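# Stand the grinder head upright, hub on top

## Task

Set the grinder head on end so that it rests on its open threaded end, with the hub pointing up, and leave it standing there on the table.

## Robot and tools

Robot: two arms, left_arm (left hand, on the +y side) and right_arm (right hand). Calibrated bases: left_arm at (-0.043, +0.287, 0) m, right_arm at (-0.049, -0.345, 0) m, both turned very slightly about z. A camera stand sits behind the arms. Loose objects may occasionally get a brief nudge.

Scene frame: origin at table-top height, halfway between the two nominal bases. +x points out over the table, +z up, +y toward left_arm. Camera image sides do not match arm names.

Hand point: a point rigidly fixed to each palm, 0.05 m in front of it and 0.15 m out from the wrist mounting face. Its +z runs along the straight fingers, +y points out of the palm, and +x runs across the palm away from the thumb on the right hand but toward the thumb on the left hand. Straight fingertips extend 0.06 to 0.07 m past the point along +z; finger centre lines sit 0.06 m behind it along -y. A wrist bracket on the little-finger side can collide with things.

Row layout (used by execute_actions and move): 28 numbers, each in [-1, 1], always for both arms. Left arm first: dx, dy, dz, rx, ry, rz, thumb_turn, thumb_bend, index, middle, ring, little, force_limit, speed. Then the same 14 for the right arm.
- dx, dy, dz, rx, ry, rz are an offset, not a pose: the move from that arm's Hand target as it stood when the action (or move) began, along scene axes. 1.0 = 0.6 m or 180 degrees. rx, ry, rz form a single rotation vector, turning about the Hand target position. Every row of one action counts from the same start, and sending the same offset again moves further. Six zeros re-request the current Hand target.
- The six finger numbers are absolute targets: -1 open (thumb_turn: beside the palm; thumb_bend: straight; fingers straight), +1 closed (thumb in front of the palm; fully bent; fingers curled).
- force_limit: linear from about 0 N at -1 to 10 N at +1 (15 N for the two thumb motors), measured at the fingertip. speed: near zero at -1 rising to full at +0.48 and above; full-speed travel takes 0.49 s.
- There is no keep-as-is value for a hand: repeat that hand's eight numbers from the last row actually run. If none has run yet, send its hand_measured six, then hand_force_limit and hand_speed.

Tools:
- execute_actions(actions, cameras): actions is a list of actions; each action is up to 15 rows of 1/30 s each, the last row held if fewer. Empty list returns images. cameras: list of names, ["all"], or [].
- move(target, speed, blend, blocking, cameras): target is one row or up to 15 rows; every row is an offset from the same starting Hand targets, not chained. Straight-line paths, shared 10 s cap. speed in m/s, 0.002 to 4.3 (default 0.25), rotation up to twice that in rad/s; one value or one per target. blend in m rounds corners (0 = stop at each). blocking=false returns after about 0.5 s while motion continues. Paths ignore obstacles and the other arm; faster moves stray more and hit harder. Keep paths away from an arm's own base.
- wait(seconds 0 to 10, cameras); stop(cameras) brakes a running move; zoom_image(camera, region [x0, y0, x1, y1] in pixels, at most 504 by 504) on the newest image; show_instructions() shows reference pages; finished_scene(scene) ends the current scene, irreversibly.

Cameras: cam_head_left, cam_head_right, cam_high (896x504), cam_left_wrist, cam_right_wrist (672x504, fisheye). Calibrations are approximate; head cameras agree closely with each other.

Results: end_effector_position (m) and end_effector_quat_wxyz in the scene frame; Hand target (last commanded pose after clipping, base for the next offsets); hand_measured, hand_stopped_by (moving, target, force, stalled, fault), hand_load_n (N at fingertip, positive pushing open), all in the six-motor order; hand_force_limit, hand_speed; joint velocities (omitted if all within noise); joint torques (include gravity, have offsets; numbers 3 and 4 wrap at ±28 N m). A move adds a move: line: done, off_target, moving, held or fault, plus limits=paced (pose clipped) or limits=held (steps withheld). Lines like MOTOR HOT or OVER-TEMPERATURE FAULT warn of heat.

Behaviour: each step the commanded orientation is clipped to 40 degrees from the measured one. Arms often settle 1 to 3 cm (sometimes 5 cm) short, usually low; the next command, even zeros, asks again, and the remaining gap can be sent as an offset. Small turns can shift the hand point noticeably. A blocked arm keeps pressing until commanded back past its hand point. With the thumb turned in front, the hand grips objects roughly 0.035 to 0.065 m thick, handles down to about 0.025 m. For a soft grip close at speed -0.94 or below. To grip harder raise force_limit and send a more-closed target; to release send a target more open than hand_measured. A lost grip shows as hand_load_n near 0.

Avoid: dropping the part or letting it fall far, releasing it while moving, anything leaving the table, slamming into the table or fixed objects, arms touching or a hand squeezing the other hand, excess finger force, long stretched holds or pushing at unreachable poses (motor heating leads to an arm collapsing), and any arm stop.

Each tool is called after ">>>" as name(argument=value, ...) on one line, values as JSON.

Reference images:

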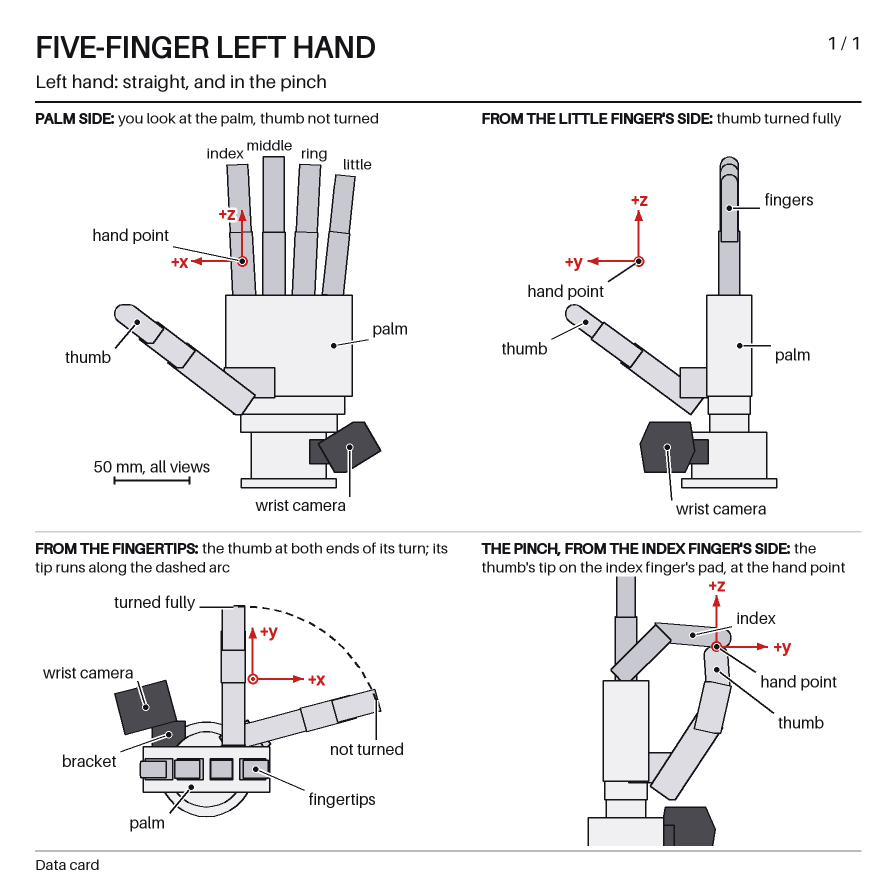

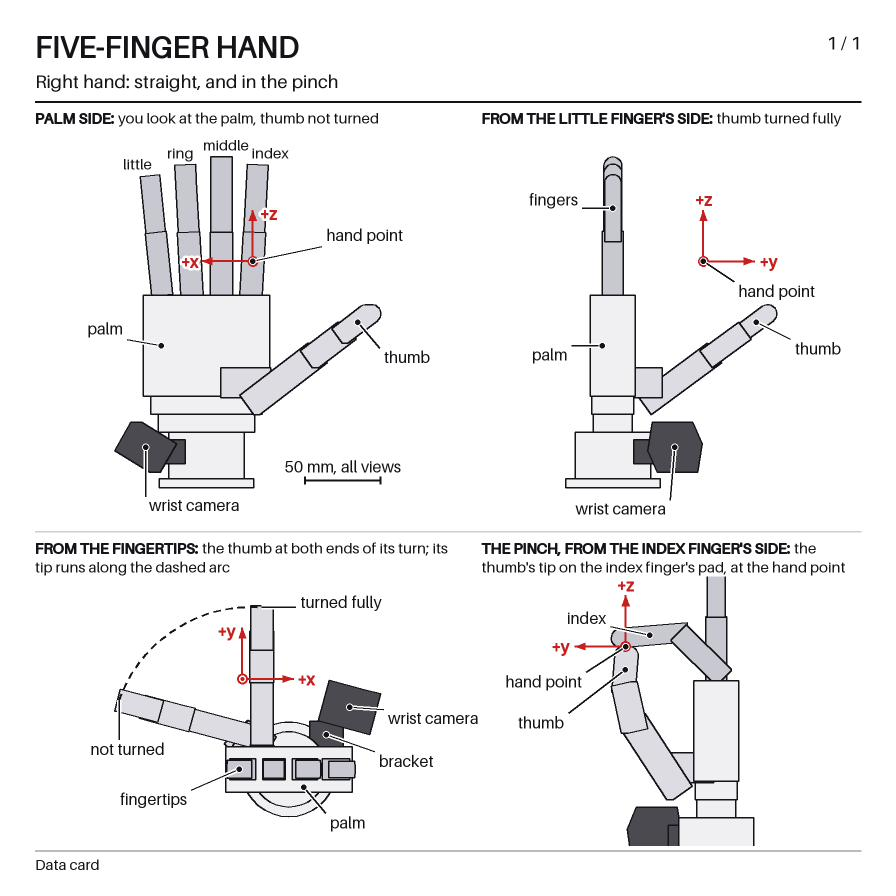

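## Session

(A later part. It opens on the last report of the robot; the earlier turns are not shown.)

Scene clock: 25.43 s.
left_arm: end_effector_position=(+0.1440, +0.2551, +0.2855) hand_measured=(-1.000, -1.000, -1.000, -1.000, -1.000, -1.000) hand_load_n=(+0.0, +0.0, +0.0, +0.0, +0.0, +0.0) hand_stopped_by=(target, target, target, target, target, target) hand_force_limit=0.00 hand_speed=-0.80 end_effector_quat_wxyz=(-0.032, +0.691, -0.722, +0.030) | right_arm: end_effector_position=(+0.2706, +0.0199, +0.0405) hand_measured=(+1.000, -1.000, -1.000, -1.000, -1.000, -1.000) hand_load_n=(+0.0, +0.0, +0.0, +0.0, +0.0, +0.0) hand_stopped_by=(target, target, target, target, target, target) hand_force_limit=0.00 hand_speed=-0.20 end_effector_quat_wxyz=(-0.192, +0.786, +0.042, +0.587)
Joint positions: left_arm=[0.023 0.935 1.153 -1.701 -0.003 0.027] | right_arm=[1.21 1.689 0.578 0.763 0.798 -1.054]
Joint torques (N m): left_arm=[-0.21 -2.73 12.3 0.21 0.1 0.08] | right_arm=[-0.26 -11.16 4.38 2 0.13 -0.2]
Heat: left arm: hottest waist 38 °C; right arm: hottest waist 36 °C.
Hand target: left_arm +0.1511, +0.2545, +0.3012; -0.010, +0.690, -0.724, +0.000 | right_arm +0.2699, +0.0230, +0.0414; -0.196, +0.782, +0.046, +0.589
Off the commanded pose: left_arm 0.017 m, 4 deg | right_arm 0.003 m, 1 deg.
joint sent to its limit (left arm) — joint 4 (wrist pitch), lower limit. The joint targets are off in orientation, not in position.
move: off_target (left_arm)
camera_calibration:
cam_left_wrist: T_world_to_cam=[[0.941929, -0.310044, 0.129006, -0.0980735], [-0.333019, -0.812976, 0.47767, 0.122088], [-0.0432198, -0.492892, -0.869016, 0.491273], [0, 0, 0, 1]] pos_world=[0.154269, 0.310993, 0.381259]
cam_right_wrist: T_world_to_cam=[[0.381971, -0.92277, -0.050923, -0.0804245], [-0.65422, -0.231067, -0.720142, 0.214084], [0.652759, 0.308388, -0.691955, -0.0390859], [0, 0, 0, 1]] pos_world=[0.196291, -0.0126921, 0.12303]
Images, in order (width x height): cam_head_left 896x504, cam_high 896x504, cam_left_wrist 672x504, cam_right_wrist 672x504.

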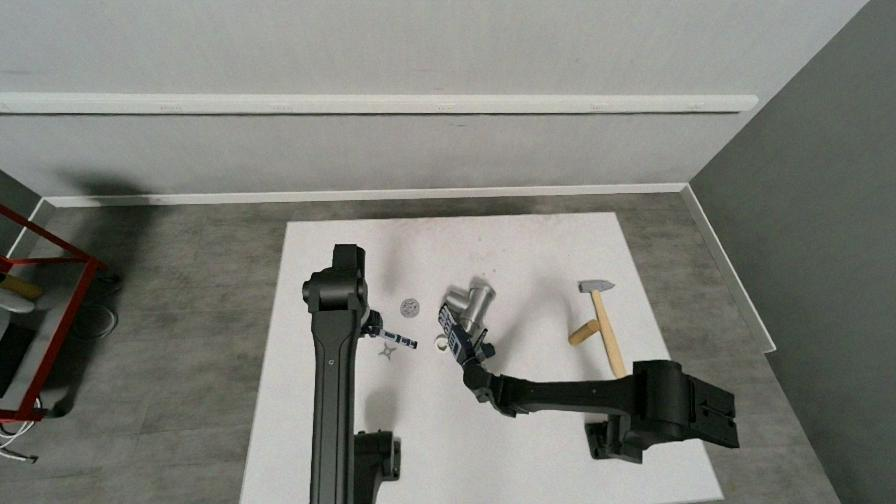

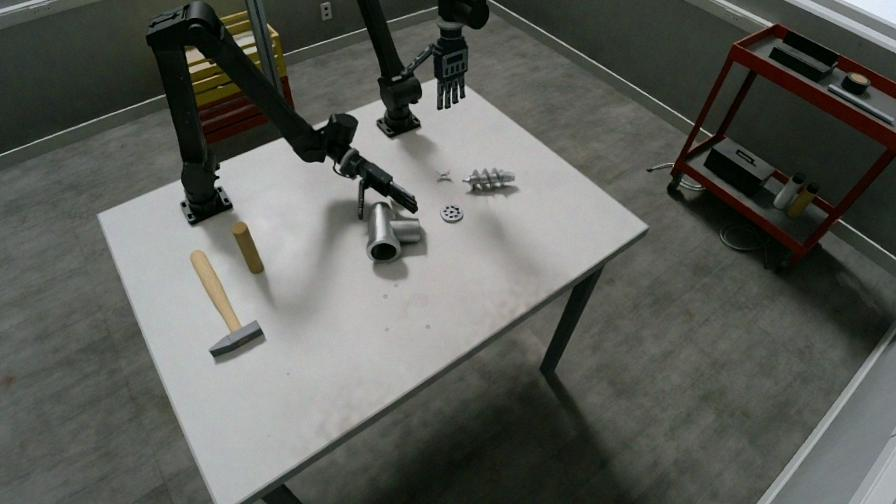

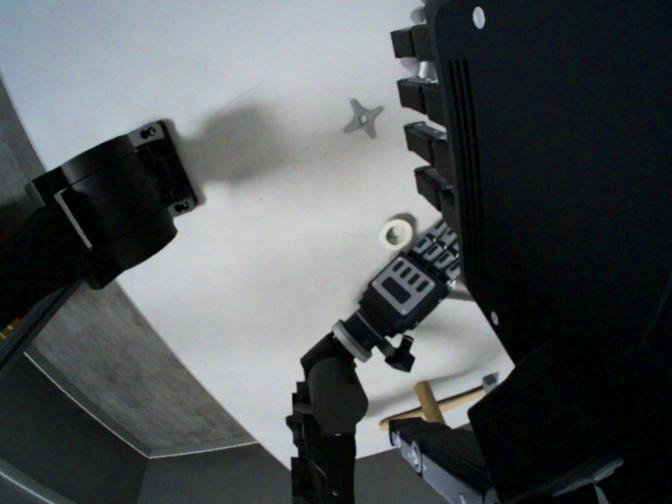

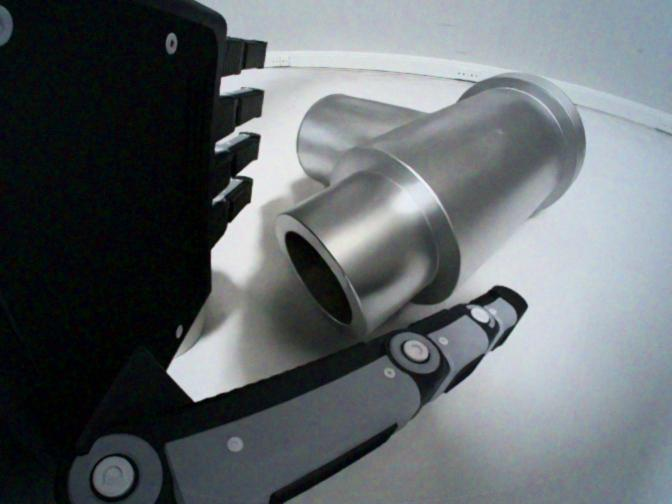

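>>> move(target=[0,0,0,0,0,0,-1,-1,-1,-1,-1,-1,0,-0.8, 0,-0.008,-0.023,0,0,0, 1,-1,-1,-1,-1,-1,0,-0.2], cameras=[], speed=0.05)

>>> move(target=[0,0,0,0,0,0,-1,-1,-1,-1,-1,-1,0,-0.8, 0,0,0,0,0,0, 1,0,0,0,-1,-1,-0.5,-0.9], cameras=["cam_right_wrist","cam_high","cam_head_left"], speed=0.05)

>>> zoom_image(camera="cam_high", region=[340, 130, 440, 280])

Scene clock: 27.13 s.
left_arm: end_effector_position=(+0.1440, +0.2551, +0.2855) hand_measured=(-1.000, -1.000, -1.000, -1.000, -1.000, -1.000) hand_load_n=(+0.0, +0.0, +0.0, +0.0, +0.0, +0.0) hand_stopped_by=(target, target, target, target, target, target) hand_force_limit=0.00 hand_speed=-0.80 end_effector_quat_wxyz=(-0.032, +0.691, -0.722, +0.030) | right_arm: end_effector_position=(+0.2692, +0.0173, +0.0285) hand_measured=(+1.000, -1.000, -1.000, -1.000, -1.000, -1.000) hand_load_n=(+0.0, +0.0, -0.5, +0.0, +0.5, +0.0) hand_stopped_by=(target, target, target, target, target, target) hand_force_limit=0.00 hand_speed=-0.20 end_effector_quat_wxyz=(-0.195, +0.785, +0.043, +0.587)
Joint positions: left_arm=[0.023 0.935 1.153 -1.701 -0.003 0.027] | right_arm=[1.21 1.727 0.564 0.821 0.794 -1.056]
Joint torques (N m): left_arm=[-0.15 -2.96 12.29 0.18 0.09 0.07] | right_arm=[-0.73 -11.11 3.9 1.96 0.12 -0.19]
Heat: left arm: hottest waist 38 °C; right arm: hottest waist 36 °C.
Hand target: left_arm +0.1511, +0.2545, +0.3012; -0.010, +0.690, -0.724, +0.000 | right_arm +0.2699, +0.0182, +0.0276; -0.196, +0.782, +0.046, +0.589
Off the commanded pose: left_arm 0.017 m, 4 deg | right_arm 0.002 m, 0 deg.
joint sent to its limit (left arm) — joint 4 (wrist pitch), lower limit. The joint targets are off in orientation, not in position.
move: off_target (left_arm)
No camera images: "cameras" was empty.

Scene clock: 30.17 s.
left_arm: end_effector_position=(+0.1440, +0.2551, +0.2855) hand_measured=(-1.000, -1.000, -1.000, -1.000, -1.000, -1.000) hand_load_n=(+0.0, +0.0, +0.0, +0.0, +0.0, +0.0) hand_stopped_by=(target, target, target, target, target, target) hand_force_limit=0.00 hand_speed=-0.80 end_effector_quat_wxyz=(-0.032, +0.691, -0.722, +0.030) | right_arm: end_effector_position=(+0.2689, +0.0172, +0.0283) hand_measured=(+1.000, -0.676, -0.228, -0.360, -1.000, -1.000) hand_load_n=(+1.5, +4.0, +2.0, +1.5, +0.0, +0.0) hand_stopped_by=(target, force, force, force, target, target) hand_force_limit=-0.50 hand_speed=-0.90 end_effector_quat_wxyz=(-0.196, +0.784, +0.044, +0.587)
Joint positions: left_arm=[0.023 0.935 1.153 -1.701 -0.003 0.027] | right_arm=[1.21 1.727 0.562 0.824 0.791 -1.057]
Joint torques (N m): left_arm=[-0.09 -2.96 12.29 0.2 0.08 0.08] | right_arm=[-0.73 -10.93 4.04 1.88 0.22 -0.2]
Heat: left arm: hottest waist 38 °C; right arm: hottest waist 36 °C.
Hand target: left_arm +0.1511, +0.2545, +0.3012; -0.010, +0.690, -0.724, +0.000 | right_arm +0.2699, +0.0182, +0.0276; -0.196, +0.782, +0.045, +0.589
Off the commanded pose: left_arm 0.017 m, 4 deg | right_arm 0.002 m, 0 deg.
joint sent to its limit (left arm) — joint 4 (wrist pitch), lower limit. The joint targets are off in orientation, not in position.
move: off_target (left_arm)
camera_calibration:
cam_right_wrist: T_world_to_cam=[[0.388304, -0.919912, -0.0546148, -0.0844503], [-0.651396, -0.232074, -0.722375, 0.202916], [0.651846, 0.316077, -0.689342, -0.0456198], [0, 0, 0, 1]] pos_world=[0.194708, -0.0161759, 0.110522]
Images, in order (width x height): cam_head_left 896x504, cam_high 896x504, cam_right_wrist 672x504.

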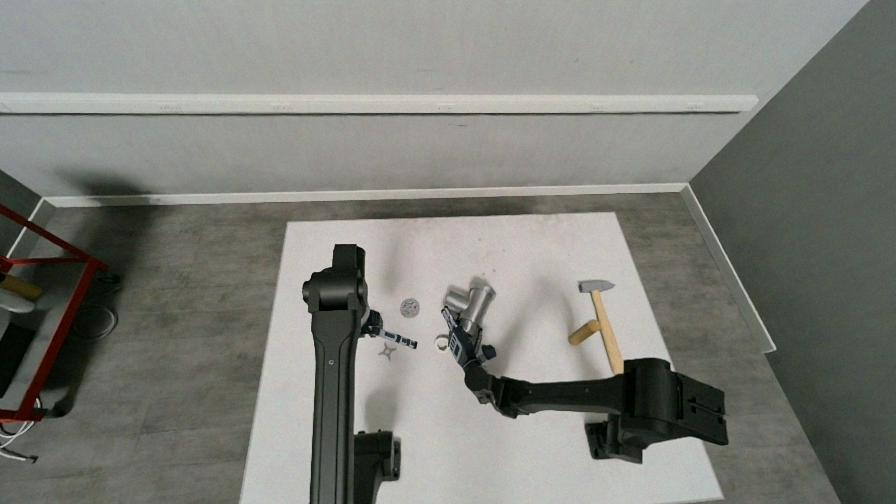

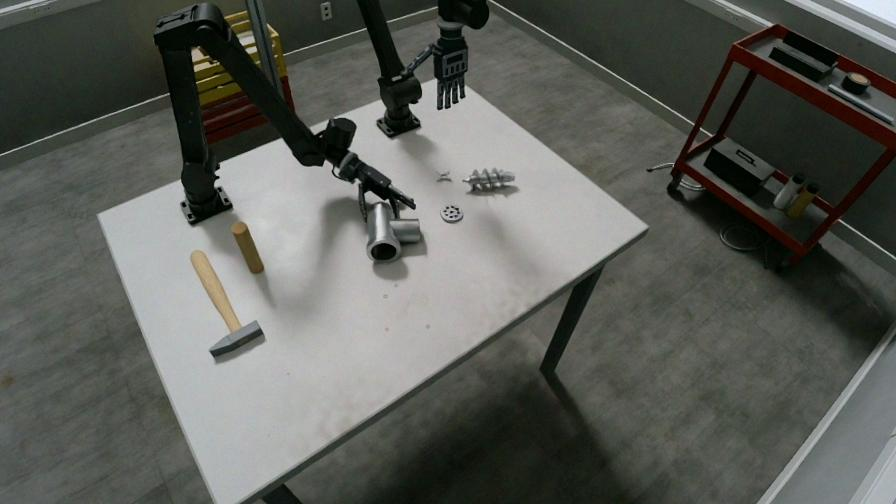

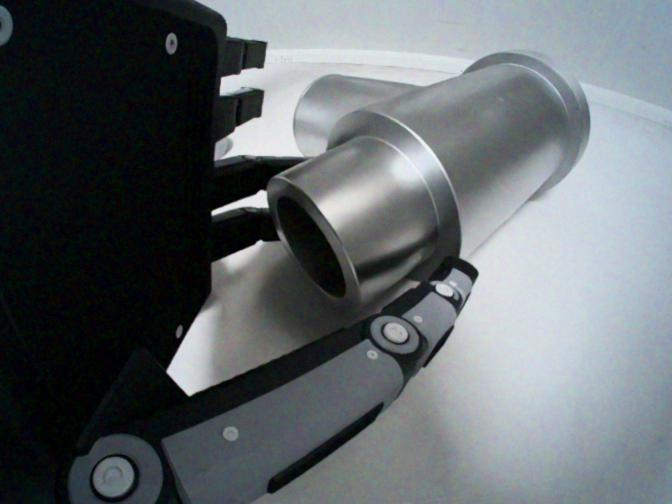

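Scaled by 3.360 from the camera's 896x504 image, which has a finer 1280x720 frame.

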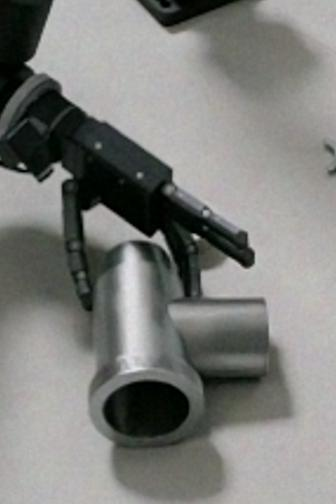

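>>> move(target=[0,0,0,0,0,0,-1,-1,-1,-1,-1,-1,0,-0.8, 0,0,0,0,0,0, 1,0.2,0.3,0.3,-1,-1,0.2,-0.9], cameras=[], speed=0.05)

>>> move(target=[0,0,0,0,0,0,-1,-1,-1,-1,-1,-1,0,-0.8, 0.0172,-0.0091,0.0613,0.0391,0.0736,0, 1,0.2,0.3,0.3,-1,-1,0.2,-0.9], cameras=["cam_right_wrist","cam_high","cam_head_left"], speed=0.05)

>>> zoom_image(camera="cam_high", region=[340, 130, 440, 280])

Scene clock: 32.27 s.
left_arm: end_effector_position=(+0.1440, +0.2551, +0.2855) hand_measured=(-1.000, -1.000, -1.000, -1.000, -1.000, -1.000) hand_load_n=(-0.5, +0.0, +0.0, +0.0, +0.0, +0.0) hand_stopped_by=(target, target, target, target, target, target) hand_force_limit=0.00 hand_speed=-0.80 end_effector_quat_wxyz=(-0.032, +0.691, -0.722, +0.030) | right_arm: end_effector_position=(+0.2681, +0.0187, +0.0276) hand_measured=(+1.000, -0.582, -0.090, -0.342, -1.000, -1.000) hand_load_n=(+0.5, +9.0, +7.5, +0.0, +0.0, +0.0) hand_stopped_by=(target, force, force, force, target, target) hand_force_limit=0.20 hand_speed=-0.90 end_effector_quat_wxyz=(-0.199, +0.785, +0.046, +0.585)
Joint positions: left_arm=[0.023 0.935 1.153 -1.701 -0.003 0.027] | right_arm=[1.211 1.727 0.562 0.824 0.785 -1.056]
Joint torques (N m): left_arm=[-0.26 -2.9 12.27 0.23 0.08 0.09] | right_arm=[-0.62 -10.93 4.04 1.89 0.5 -0.21]
Heat: left arm: hottest waist 38 °C; right arm: hottest waist 36 °C.
Hand target: left_arm +0.1511, +0.2545, +0.3012; -0.010, +0.690, -0.724, +0.000 | right_arm +0.2700, +0.0182, +0.0276; -0.196, +0.782, +0.045, +0.589
Off the commanded pose: left_arm 0.017 m, 4 deg | right_arm 0.002 m, 1 deg.
joint sent to its limit (left arm) — joint 4 (wrist pitch), lower limit. The joint targets are off in orientation, not in position.
move: off_target (left_arm)
No camera images: "cameras" was empty.

Scene clock: 35.27 s.
left_arm: end_effector_position=(+0.1440, +0.2551, +0.2855) hand_measured=(-1.000, -1.000, -1.000, -1.000, -1.000, -1.000) hand_load_n=(+0.0, -0.5, +0.0, +0.0, +0.0, +0.0) hand_stopped_by=(target, target, target, target, target, target) hand_force_limit=0.00 hand_speed=-0.80 end_effector_quat_wxyz=(-0.032, +0.691, -0.722, +0.030) | right_arm: end_effector_position=(+0.2605, +0.0060, +0.0334) hand_measured=(+1.000, -0.582, -0.092, -0.344, -1.000, -1.000) hand_load_n=(+1.0, +8.5, +8.5, +3.0, +0.0, +0.0) hand_stopped_by=(target, force, force, force, target, target) hand_force_limit=0.20 hand_speed=-0.90 end_effector_quat_wxyz=(-0.237, +0.847, +0.010, +0.475)
Joint positions: left_arm=[0.023 0.935 1.153 -1.701 -0.003 0.027] | right_arm=[1.126 1.506 0.569 0.393 0.569 -0.805]
Joint torques (N m): left_arm=[-0.32 -3.02 12.25 0.18 0.1 0.09] | right_arm=[-2.49 -13.27 8.12 0.88 1.14 -0.15]
Heat: left arm: hottest waist 38 °C; right arm: hottest waist 36 °C.
Hand target: left_arm +0.1511, +0.2545, +0.3012; -0.010, +0.690, -0.724, +0.000 | right_arm +0.2802, +0.0128, +0.0643; -0.248, +0.832, -0.014, +0.497
Off the commanded pose: left_arm 0.017 m, 4 deg | right_arm 0.037 m, 4 deg.
joint sent to its limit (left arm) — joint 4 (wrist pitch), lower limit. The joint targets are off in orientation, not in position.
move: off_target (left_arm, right_arm)
camera_calibration:
cam_right_wrist: T_world_to_cam=[[0.38143, -0.897442, -0.221605, -0.084019], [-0.813285, -0.211843, -0.541932, 0.234605], [0.439407, 0.386937, -0.81068, 0.0258981], [0, 0, 0, 1]] pos_world=[0.211468, -0.0357238, 0.129516]
Images, in order (width x height): cam_head_left 896x504, cam_high 896x504, cam_right_wrist 672x504.

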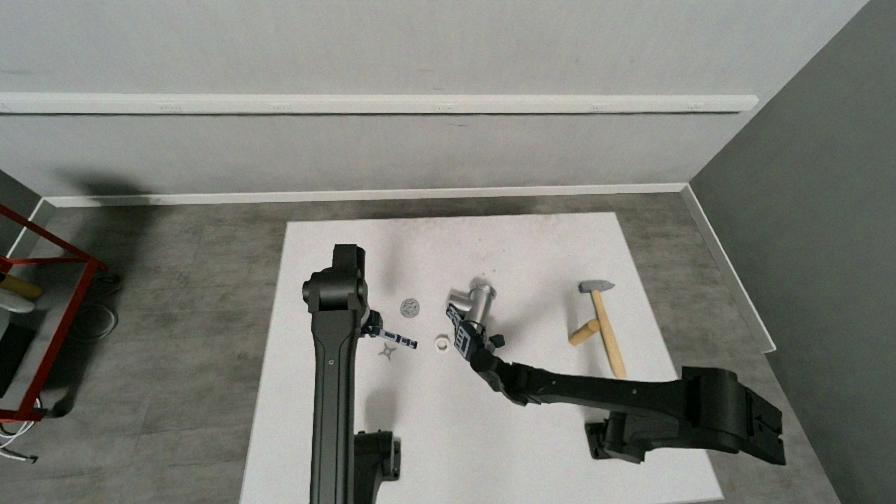

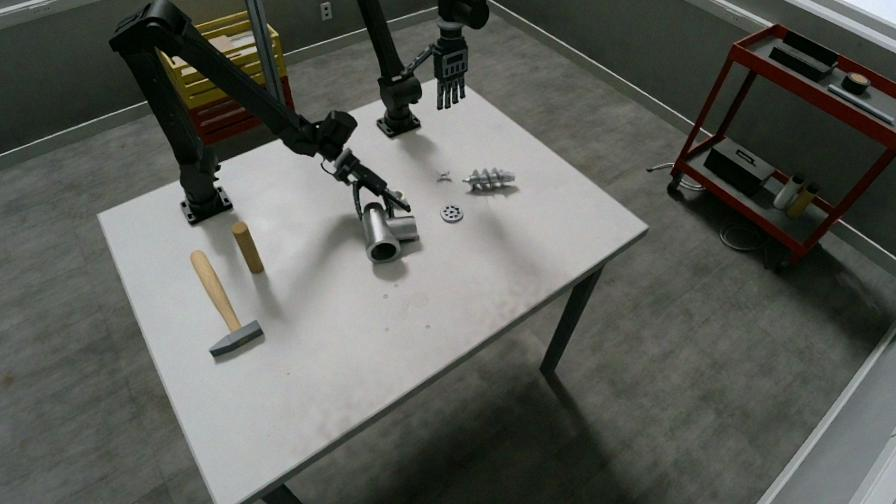

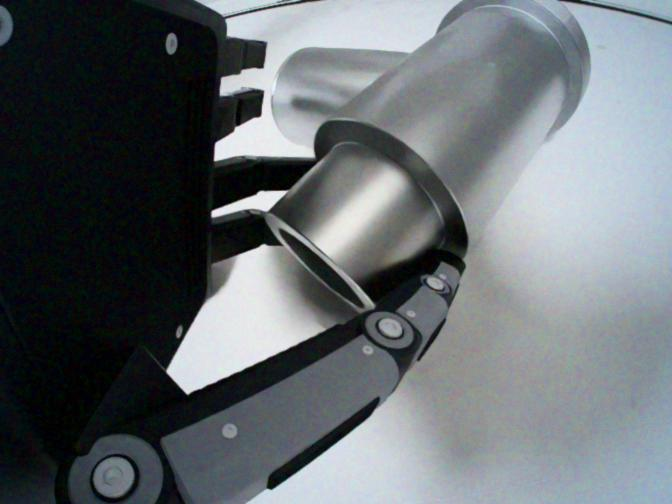

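Scaled by 3.360 from the camera's 896x504 image, which has a finer 1280x720 frame.

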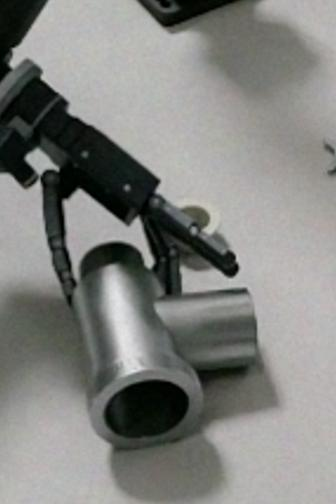

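>>> move(target=[0,0,0,0,0,0,-1,-1,-1,-1,-1,-1,0,-0.8, 0.02,0.0,0.045,0,0,0, 1,0.2,0.3,0.3,-1,-1,0.2,-0.9], cameras=["cam_right_wrist","cam_high","cam_head_left"], speed=0.05)

>>> zoom_image(camera="cam_high", region=[340, 130, 440, 280])

Scene clock: 36.70 s.
left_arm: end_effector_position=(+0.1440, +0.2551, +0.2855) hand_measured=(-1.000, -1.000, -1.000, -1.000, -1.000, -1.000) hand_load_n=(+0.0, +0.0, +0.0, +0.0, +0.0, +0.0) hand_stopped_by=(target, target, target, target, target, target) hand_force_limit=0.00 hand_speed=-0.80 end_effector_quat_wxyz=(-0.032, +0.691, -0.722, +0.030) | right_arm: end_effector_position=(+0.2605, -0.0011, +0.0400) hand_measured=(+1.000, -0.582, -0.092, -0.344, -1.000, -1.000) hand_load_n=(+2.0, +9.0, +7.5, +3.0, +0.0, +0.0) hand_stopped_by=(target, force, force, force, target, target) hand_force_limit=0.20 hand_speed=-0.90 end_effector_quat_wxyz=(-0.227, +0.859, +0.014, +0.459)
Joint positions: left_arm=[0.023 0.935 1.153 -1.701 -0.003 0.027] | right_arm=[1.107 1.46 0.583 0.291 0.538 -0.799]
Joint torques (N m): left_arm=[-0.32 -3.02 12.3 0.17 0.1 0.09] | right_arm=[-3.43 -14.45 9.99 1.33 1.5 -0.32]
Heat: left arm: hottest waist 38 °C; right arm: hottest waist 36 °C.
Hand target: left_arm +0.1511, +0.2545, +0.3012; -0.010, +0.690, -0.724, +0.000 | right_arm +0.2922, +0.0127, +0.0913; -0.248, +0.832, -0.014, +0.497
Off the commanded pose: left_arm 0.017 m, 4 deg | right_arm 0.062 m, 7 deg.
joint sent to its limit (left arm) — joint 4 (wrist pitch), lower limit. The joint targets are off in orientation, not in position.
move: off_target (left_arm, right_arm)
camera_calibration:
cam_right_wrist: T_world_to_cam=[[0.378388, -0.901228, -0.211214, -0.0885804], [-0.831102, -0.230314, -0.506187, 0.239819], [0.407544, 0.367076, -0.83616, 0.043228], [0, 0, 0, 1]] pos_world=[0.215215, -0.0404655, 0.138829]
Images, in order (width x height): cam_head_left 896x504, cam_high 896x504, cam_right_wrist 672x504.

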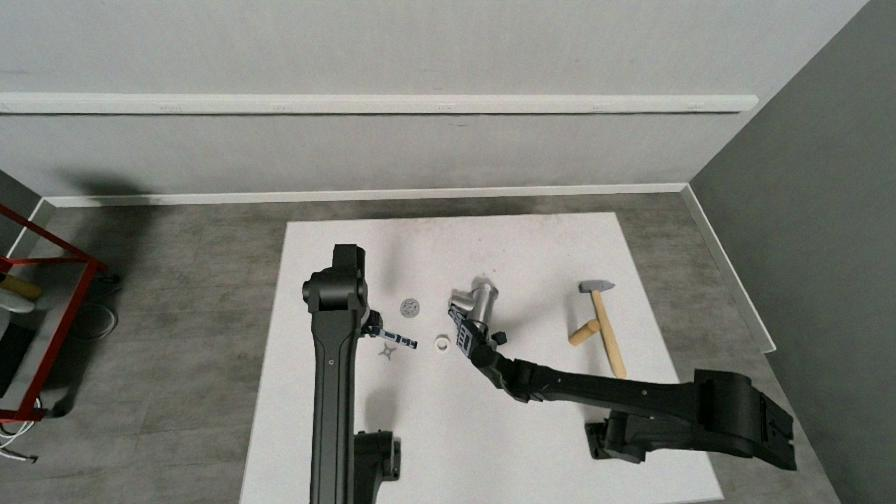

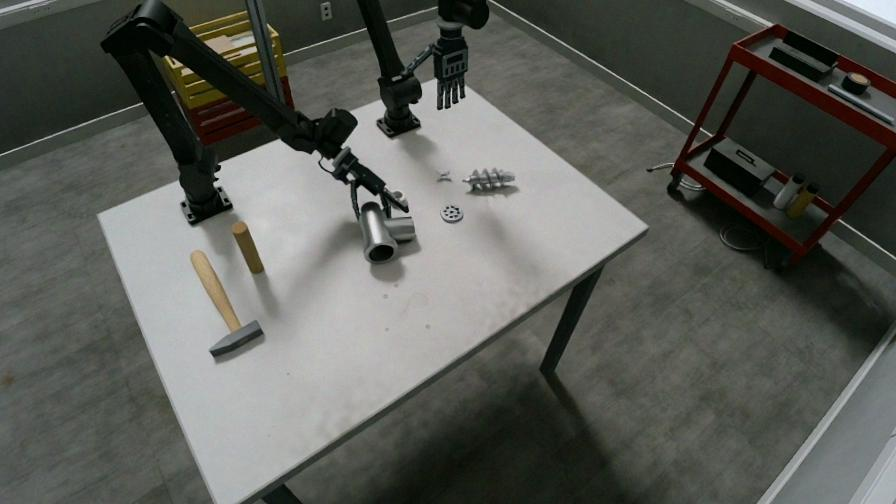

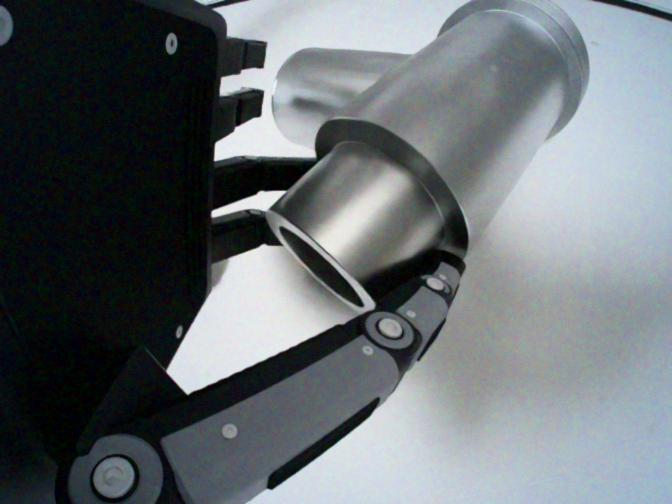

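Scaled by 3.360 from the camera's 896x504 image, which has a finer 1280x720 frame.

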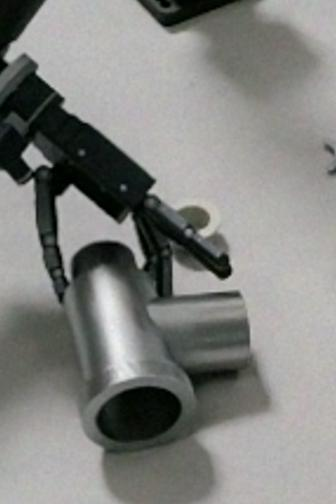

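>>> move(target=[0,0,0,0,0,0,-1,-1,-1,-1,-1,-1,0,-0.8, 0,0.02,0.05,0,0,0, 1,0.2,0.3,0.3,-1,-1,0.2,-0.9], cameras=["cam_right_wrist","cam_high"], speed=0.05)

>>> zoom_image(camera="cam_high", region=[340, 130, 440, 280])

Scene clock: 38.23 s.
left_arm: end_effector_position=(+0.1440, +0.2551, +0.2855) hand_measured=(-1.000, -1.000, -1.000, -1.000, -1.000, -1.000) hand_load_n=(+0.0, +0.0, +0.0, +0.0, +0.0, +0.0) hand_stopped_by=(target, target, target, target, target, target) hand_force_limit=0.00 hand_speed=-0.80 end_effector_quat_wxyz=(-0.032, +0.691, -0.722, +0.030) | right_arm: end_effector_position=(+0.2586, -0.0062, +0.0474) hand_measured=(+1.000, -0.582, -0.092, -0.344, -1.000, -1.000) hand_load_n=(+2.0, +8.0, +6.5, +4.0, +0.0, +0.0) hand_stopped_by=(target, force, force, force, target, target) hand_force_limit=0.20 hand_speed=-0.90 end_effector_quat_wxyz=(-0.204, +0.870, +0.015, +0.448)
Joint positions: left_arm=[0.023 0.935 1.153 -1.701 -0.003 0.027] | right_arm=[1.107 1.431 0.616 0.167 0.547 -0.785]
Joint torques (N m): left_arm=[-0.21 -3.14 12.3 0.17 0.09 0.09] | right_arm=[-2.02 -15.97 11.99 1.73 1.78 -0.36]
Heat: left arm: hottest waist 37 °C; right arm: hottest waist 36 °C.
Hand target: left_arm +0.1511, +0.2545, +0.3012; -0.010, +0.690, -0.724, +0.000 | right_arm +0.2922, +0.0247, +0.1212; -0.248, +0.832, -0.013, +0.497
Off the commanded pose: left_arm 0.017 m, 4 deg | right_arm 0.087 m, 9 deg.
joint sent to its limit (left arm) — joint 4 (wrist pitch), lower limit. The joint targets are off in orientation, not in position.
move: off_target (left_arm, right_arm)
camera_calibration:
cam_right_wrist: T_world_to_cam=[[0.359387, -0.915621, -0.180222, -0.0875627], [-0.8487, -0.240396, -0.471082, 0.243588], [0.388008, 0.322255, -0.863482, 0.0581665], [0, 0, 0, 1]] pos_world=[0.215633, -0.0403609, 0.149195]
Images, in order (width x height): cam_high 896x504, cam_right_wrist 672x504.

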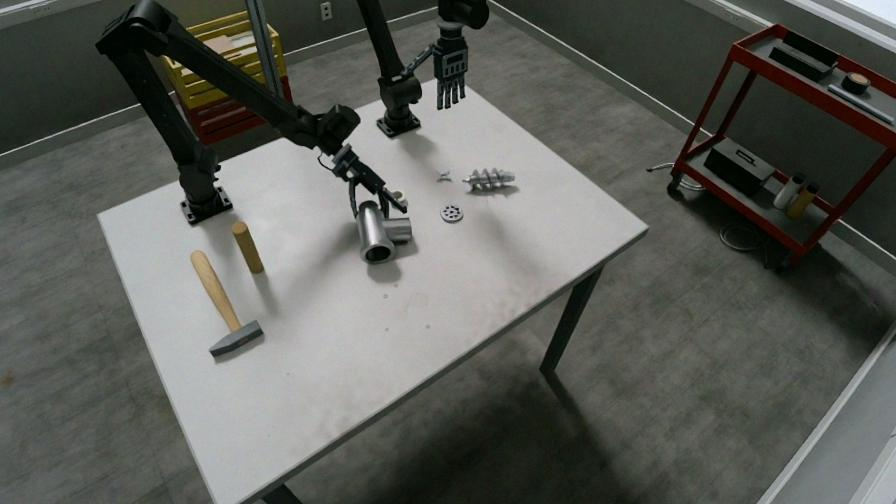

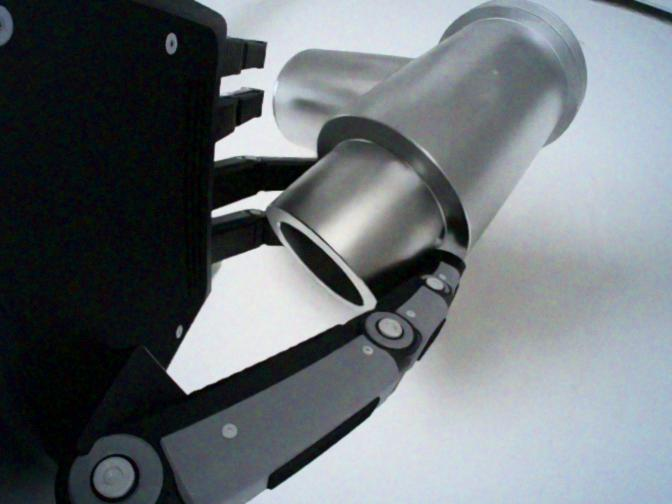

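Scaled by 3.360 from the camera's 896x504 image, which has a finer 1280x720 frame.

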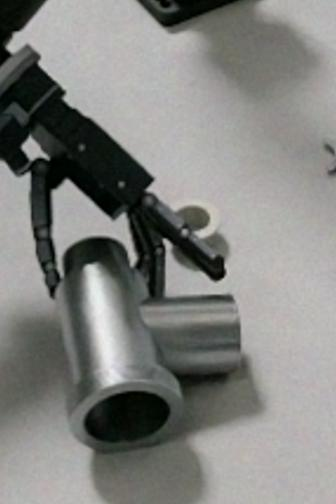

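>>> move(target=[0,0,0,0,0,0,-1,-1,-1,-1,-1,-1,0,-0.8, 0.02,0.01,0.07,0.02,0.037,0, 1,0.2,0.3,0.3,-1,-1,0.2,-0.9], cameras=["cam_right_wrist","cam_high"], speed=0.05)

>>> zoom_image(camera="cam_high", region=[340, 130, 440, 280])

Scene clock: 41.37 s.
left_arm: end_effector_position=(+0.1440, +0.2551, +0.2855) hand_measured=(-1.000, -1.000, -1.000, -1.000, -1.000, -1.000) hand_load_n=(+0.5, +0.0, +0.0, +0.0, +0.0, +0.5) hand_stopped_by=(target, target, target, target, target, target) hand_force_limit=0.00 hand_speed=-0.80 end_effector_quat_wxyz=(-0.032, +0.691, -0.722, +0.030) | right_arm: end_effector_position=(+0.2709, -0.0040, +0.0822) hand_measured=(+1.000, -0.582, -0.092, -0.344, -1.000, -1.000) hand_load_n=(+0.0, +6.5, +6.0, +3.5, +0.0, +0.0) hand_stopped_by=(target, force, force, force, target, target) hand_force_limit=0.20 hand_speed=-0.90 end_effector_quat_wxyz=(-0.215, +0.891, -0.020, +0.400)
Joint positions: left_arm=[0.023 0.935 1.153 -1.701 -0.003 0.027] | right_arm=[1.037 1.355 0.727 -0.081 0.441 -0.705]
Joint torques (N m): left_arm=[-0.09 -2.96 12.26 0.17 0.1 0.09] | right_arm=[-1.55 -15.79 13.76 1.7 1.05 -0.22]
Heat: left arm: hottest waist 37 °C; right arm: hottest waist 36 °C.
Hand target: left_arm +0.1511, +0.2545, +0.3012; -0.010, +0.690, -0.724, +0.000 | right_arm +0.3043, +0.0307, +0.1634; -0.273, +0.851, -0.044, +0.447
Off the commanded pose: left_arm 0.017 m, 4 deg | right_arm 0.094 m, 10 deg.
joint sent to its limit (left arm) — joint 4 (wrist pitch), lower limit. The joint targets are off in orientation, not in position.
move: off_target (left_arm, right_arm)
camera_calibration:
cam_right_wrist: T_world_to_cam=[[0.304737, -0.917673, -0.254974, -0.0626867], [-0.905336, -0.19595, -0.376789, 0.278778], [0.295807, 0.345659, -0.890516, 0.109992], [0, 0, 0, 1]] pos_world=[0.238954, -0.040919, 0.187007]
Images, in order (width x height): cam_high 896x504, cam_right_wrist 672x504.

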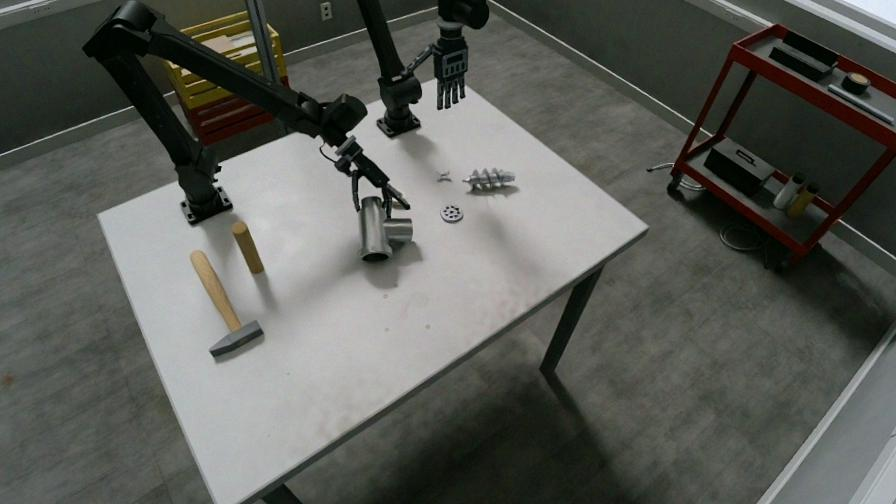

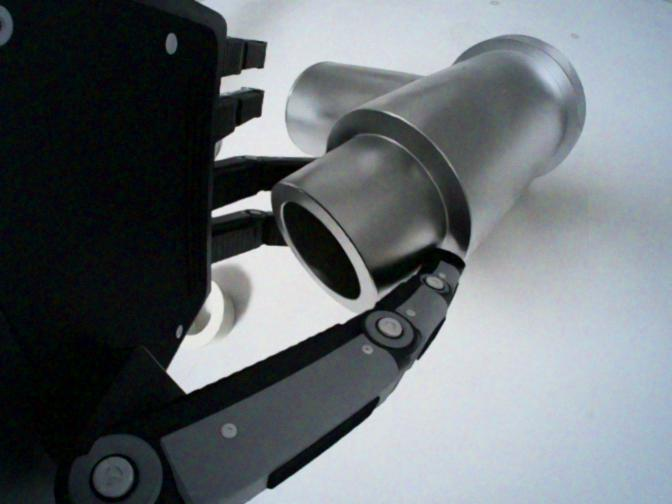

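Scaled by 3.360 from the camera's 896x504 image, which has a finer 1280x720 frame.

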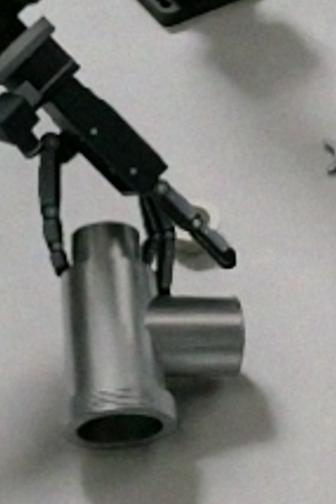

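>>> move(target=[0,0,0,0,0,0,-1,-1,-1,-1,-1,-1,0,-0.8, 0.045,-0.02,0.05,0.021,0.039,0, 1,0.2,0.3,0.3,-1,-1,0.2,-0.9], cameras=["cam_right_wrist","cam_high","cam_head_left","cam_head_right"], speed=0.05)

>>> zoom_image(camera="cam_high", region=[340, 130, 440, 280])

>>> zoom_image(camera="cam_head_left", region=[420, 250, 520, 370])

Scene clock: 44.40 s.
left_arm: end_effector_position=(+0.1440, +0.2551, +0.2855) hand_measured=(-1.000, -1.000, -1.000, -1.000, -1.000, -1.000) hand_load_n=(+0.0, -0.5, +0.0, +0.0, +0.0, +0.0) hand_stopped_by=(target, target, target, target, target, target) hand_force_limit=0.00 hand_speed=-0.80 end_effector_quat_wxyz=(-0.032, +0.691, -0.722, +0.030) | right_arm: end_effector_position=(+0.3107, +0.0067, +0.1536) hand_measured=(+1.000, -0.580, -0.090, -0.342, -1.000, -1.000) hand_load_n=(+0.0, +0.0, +0.5, +0.0, +0.0, +0.0) hand_stopped_by=(target, force, force, force, target, target) hand_force_limit=0.20 hand_speed=-0.90 end_effector_quat_wxyz=(-0.273, +0.887, -0.065, +0.366)
Joint positions: left_arm=[0.023 0.935 1.153 -1.701 -0.003 0.027] | right_arm=[0.913 1.293 0.887 -0.244 0.271 -0.657]
Joint torques (N m): left_arm=[-0.26 -2.96 12.31 0.14 0.09 0.09] | right_arm=[-1.73 -11.46 11.79 1.63 0.53 -0.14]
Heat: left arm: hottest waist 37 °C; right arm: hottest waist 36 °C.
Hand target: left_arm +0.1511, +0.2545, +0.3012; -0.010, +0.690, -0.724, +0.000 | right_arm +0.3312, +0.0188, +0.1934; -0.297, +0.867, -0.075, +0.392
Off the commanded pose: left_arm 0.017 m, 4 deg | right_arm 0.046 m, 5 deg.
joint sent to its limit (left arm) — joint 4 (wrist pitch), lower limit. The joint targets are off in orientation, not in position.
move: off_target (left_arm, right_arm)
camera_calibration:
cam_right_wrist: T_world_to_cam=[[0.262093, -0.876198, -0.404457, -0.0109247], [-0.934757, -0.126324, -0.332072, 0.345535], [0.239868, 0.465102, -0.85214, 0.168811], [0, 0, 0, 1]] pos_world=[0.285362, -0.0444373, 0.254175]
Images, in order (width x height): cam_head_left 896x504, cam_head_right 896x504, cam_high 896x504, cam_right_wrist 672x504.

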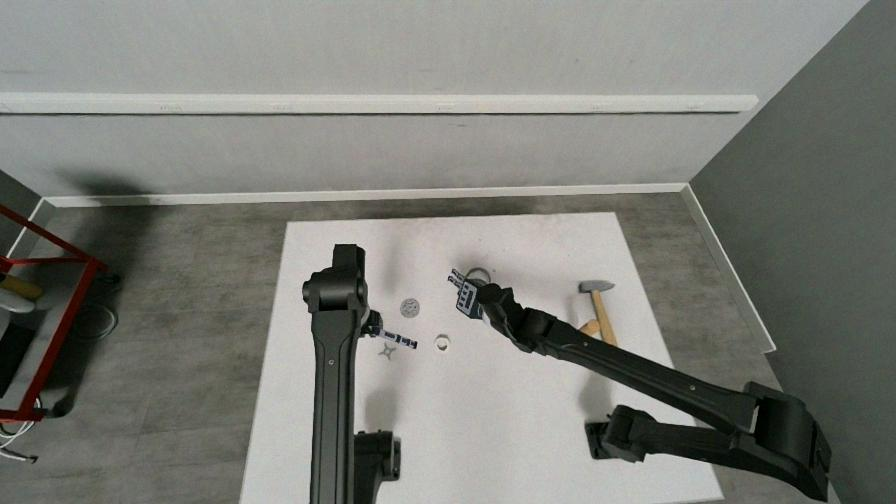

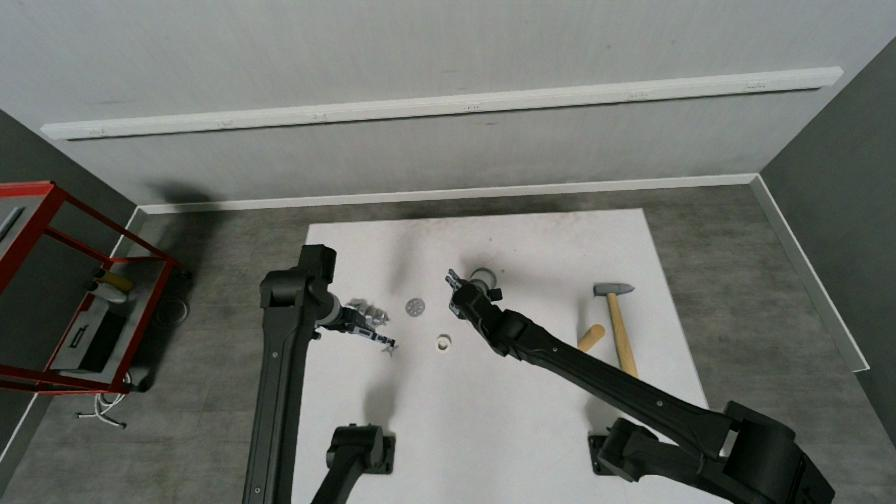

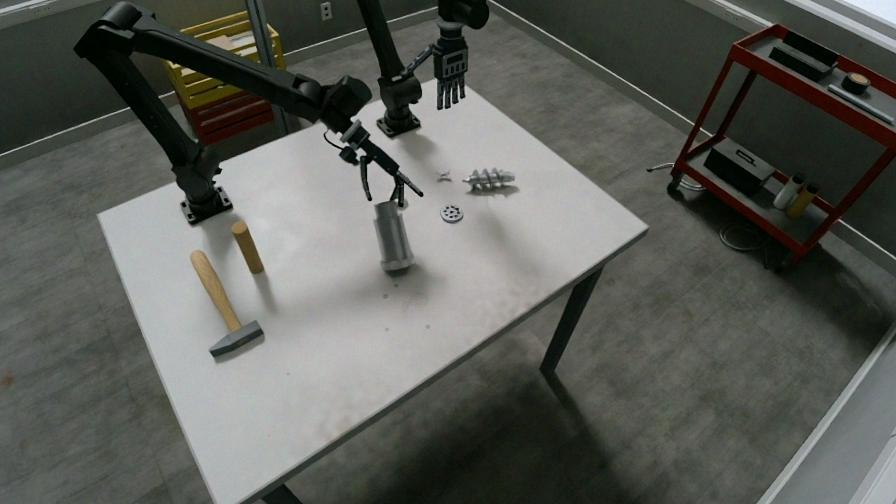

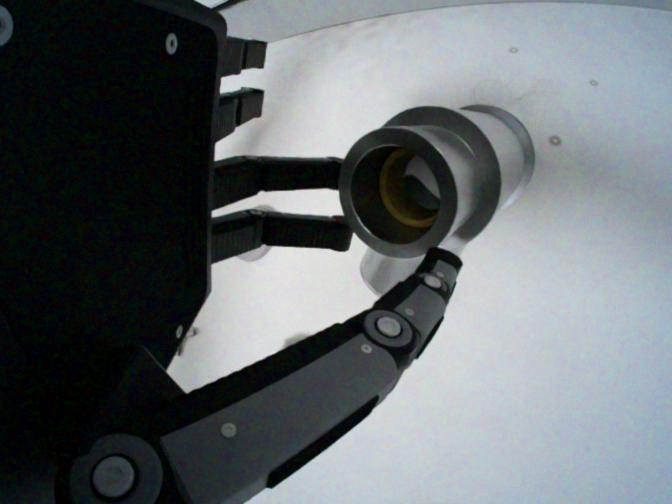

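Scaled by 3.360 from the camera's 896x504 image, which has a finer 1280x720 frame.

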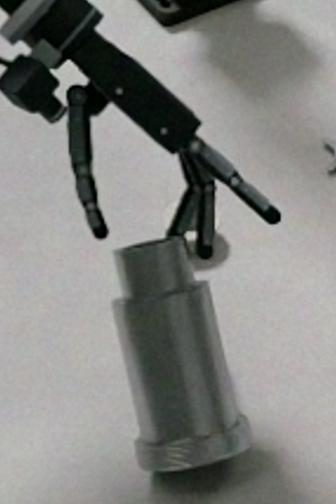

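Scaled by 4.200 from the camera's 896x504 image, which has a finer 1280x720 frame.

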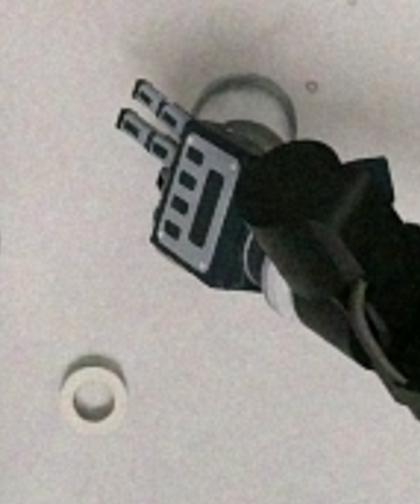

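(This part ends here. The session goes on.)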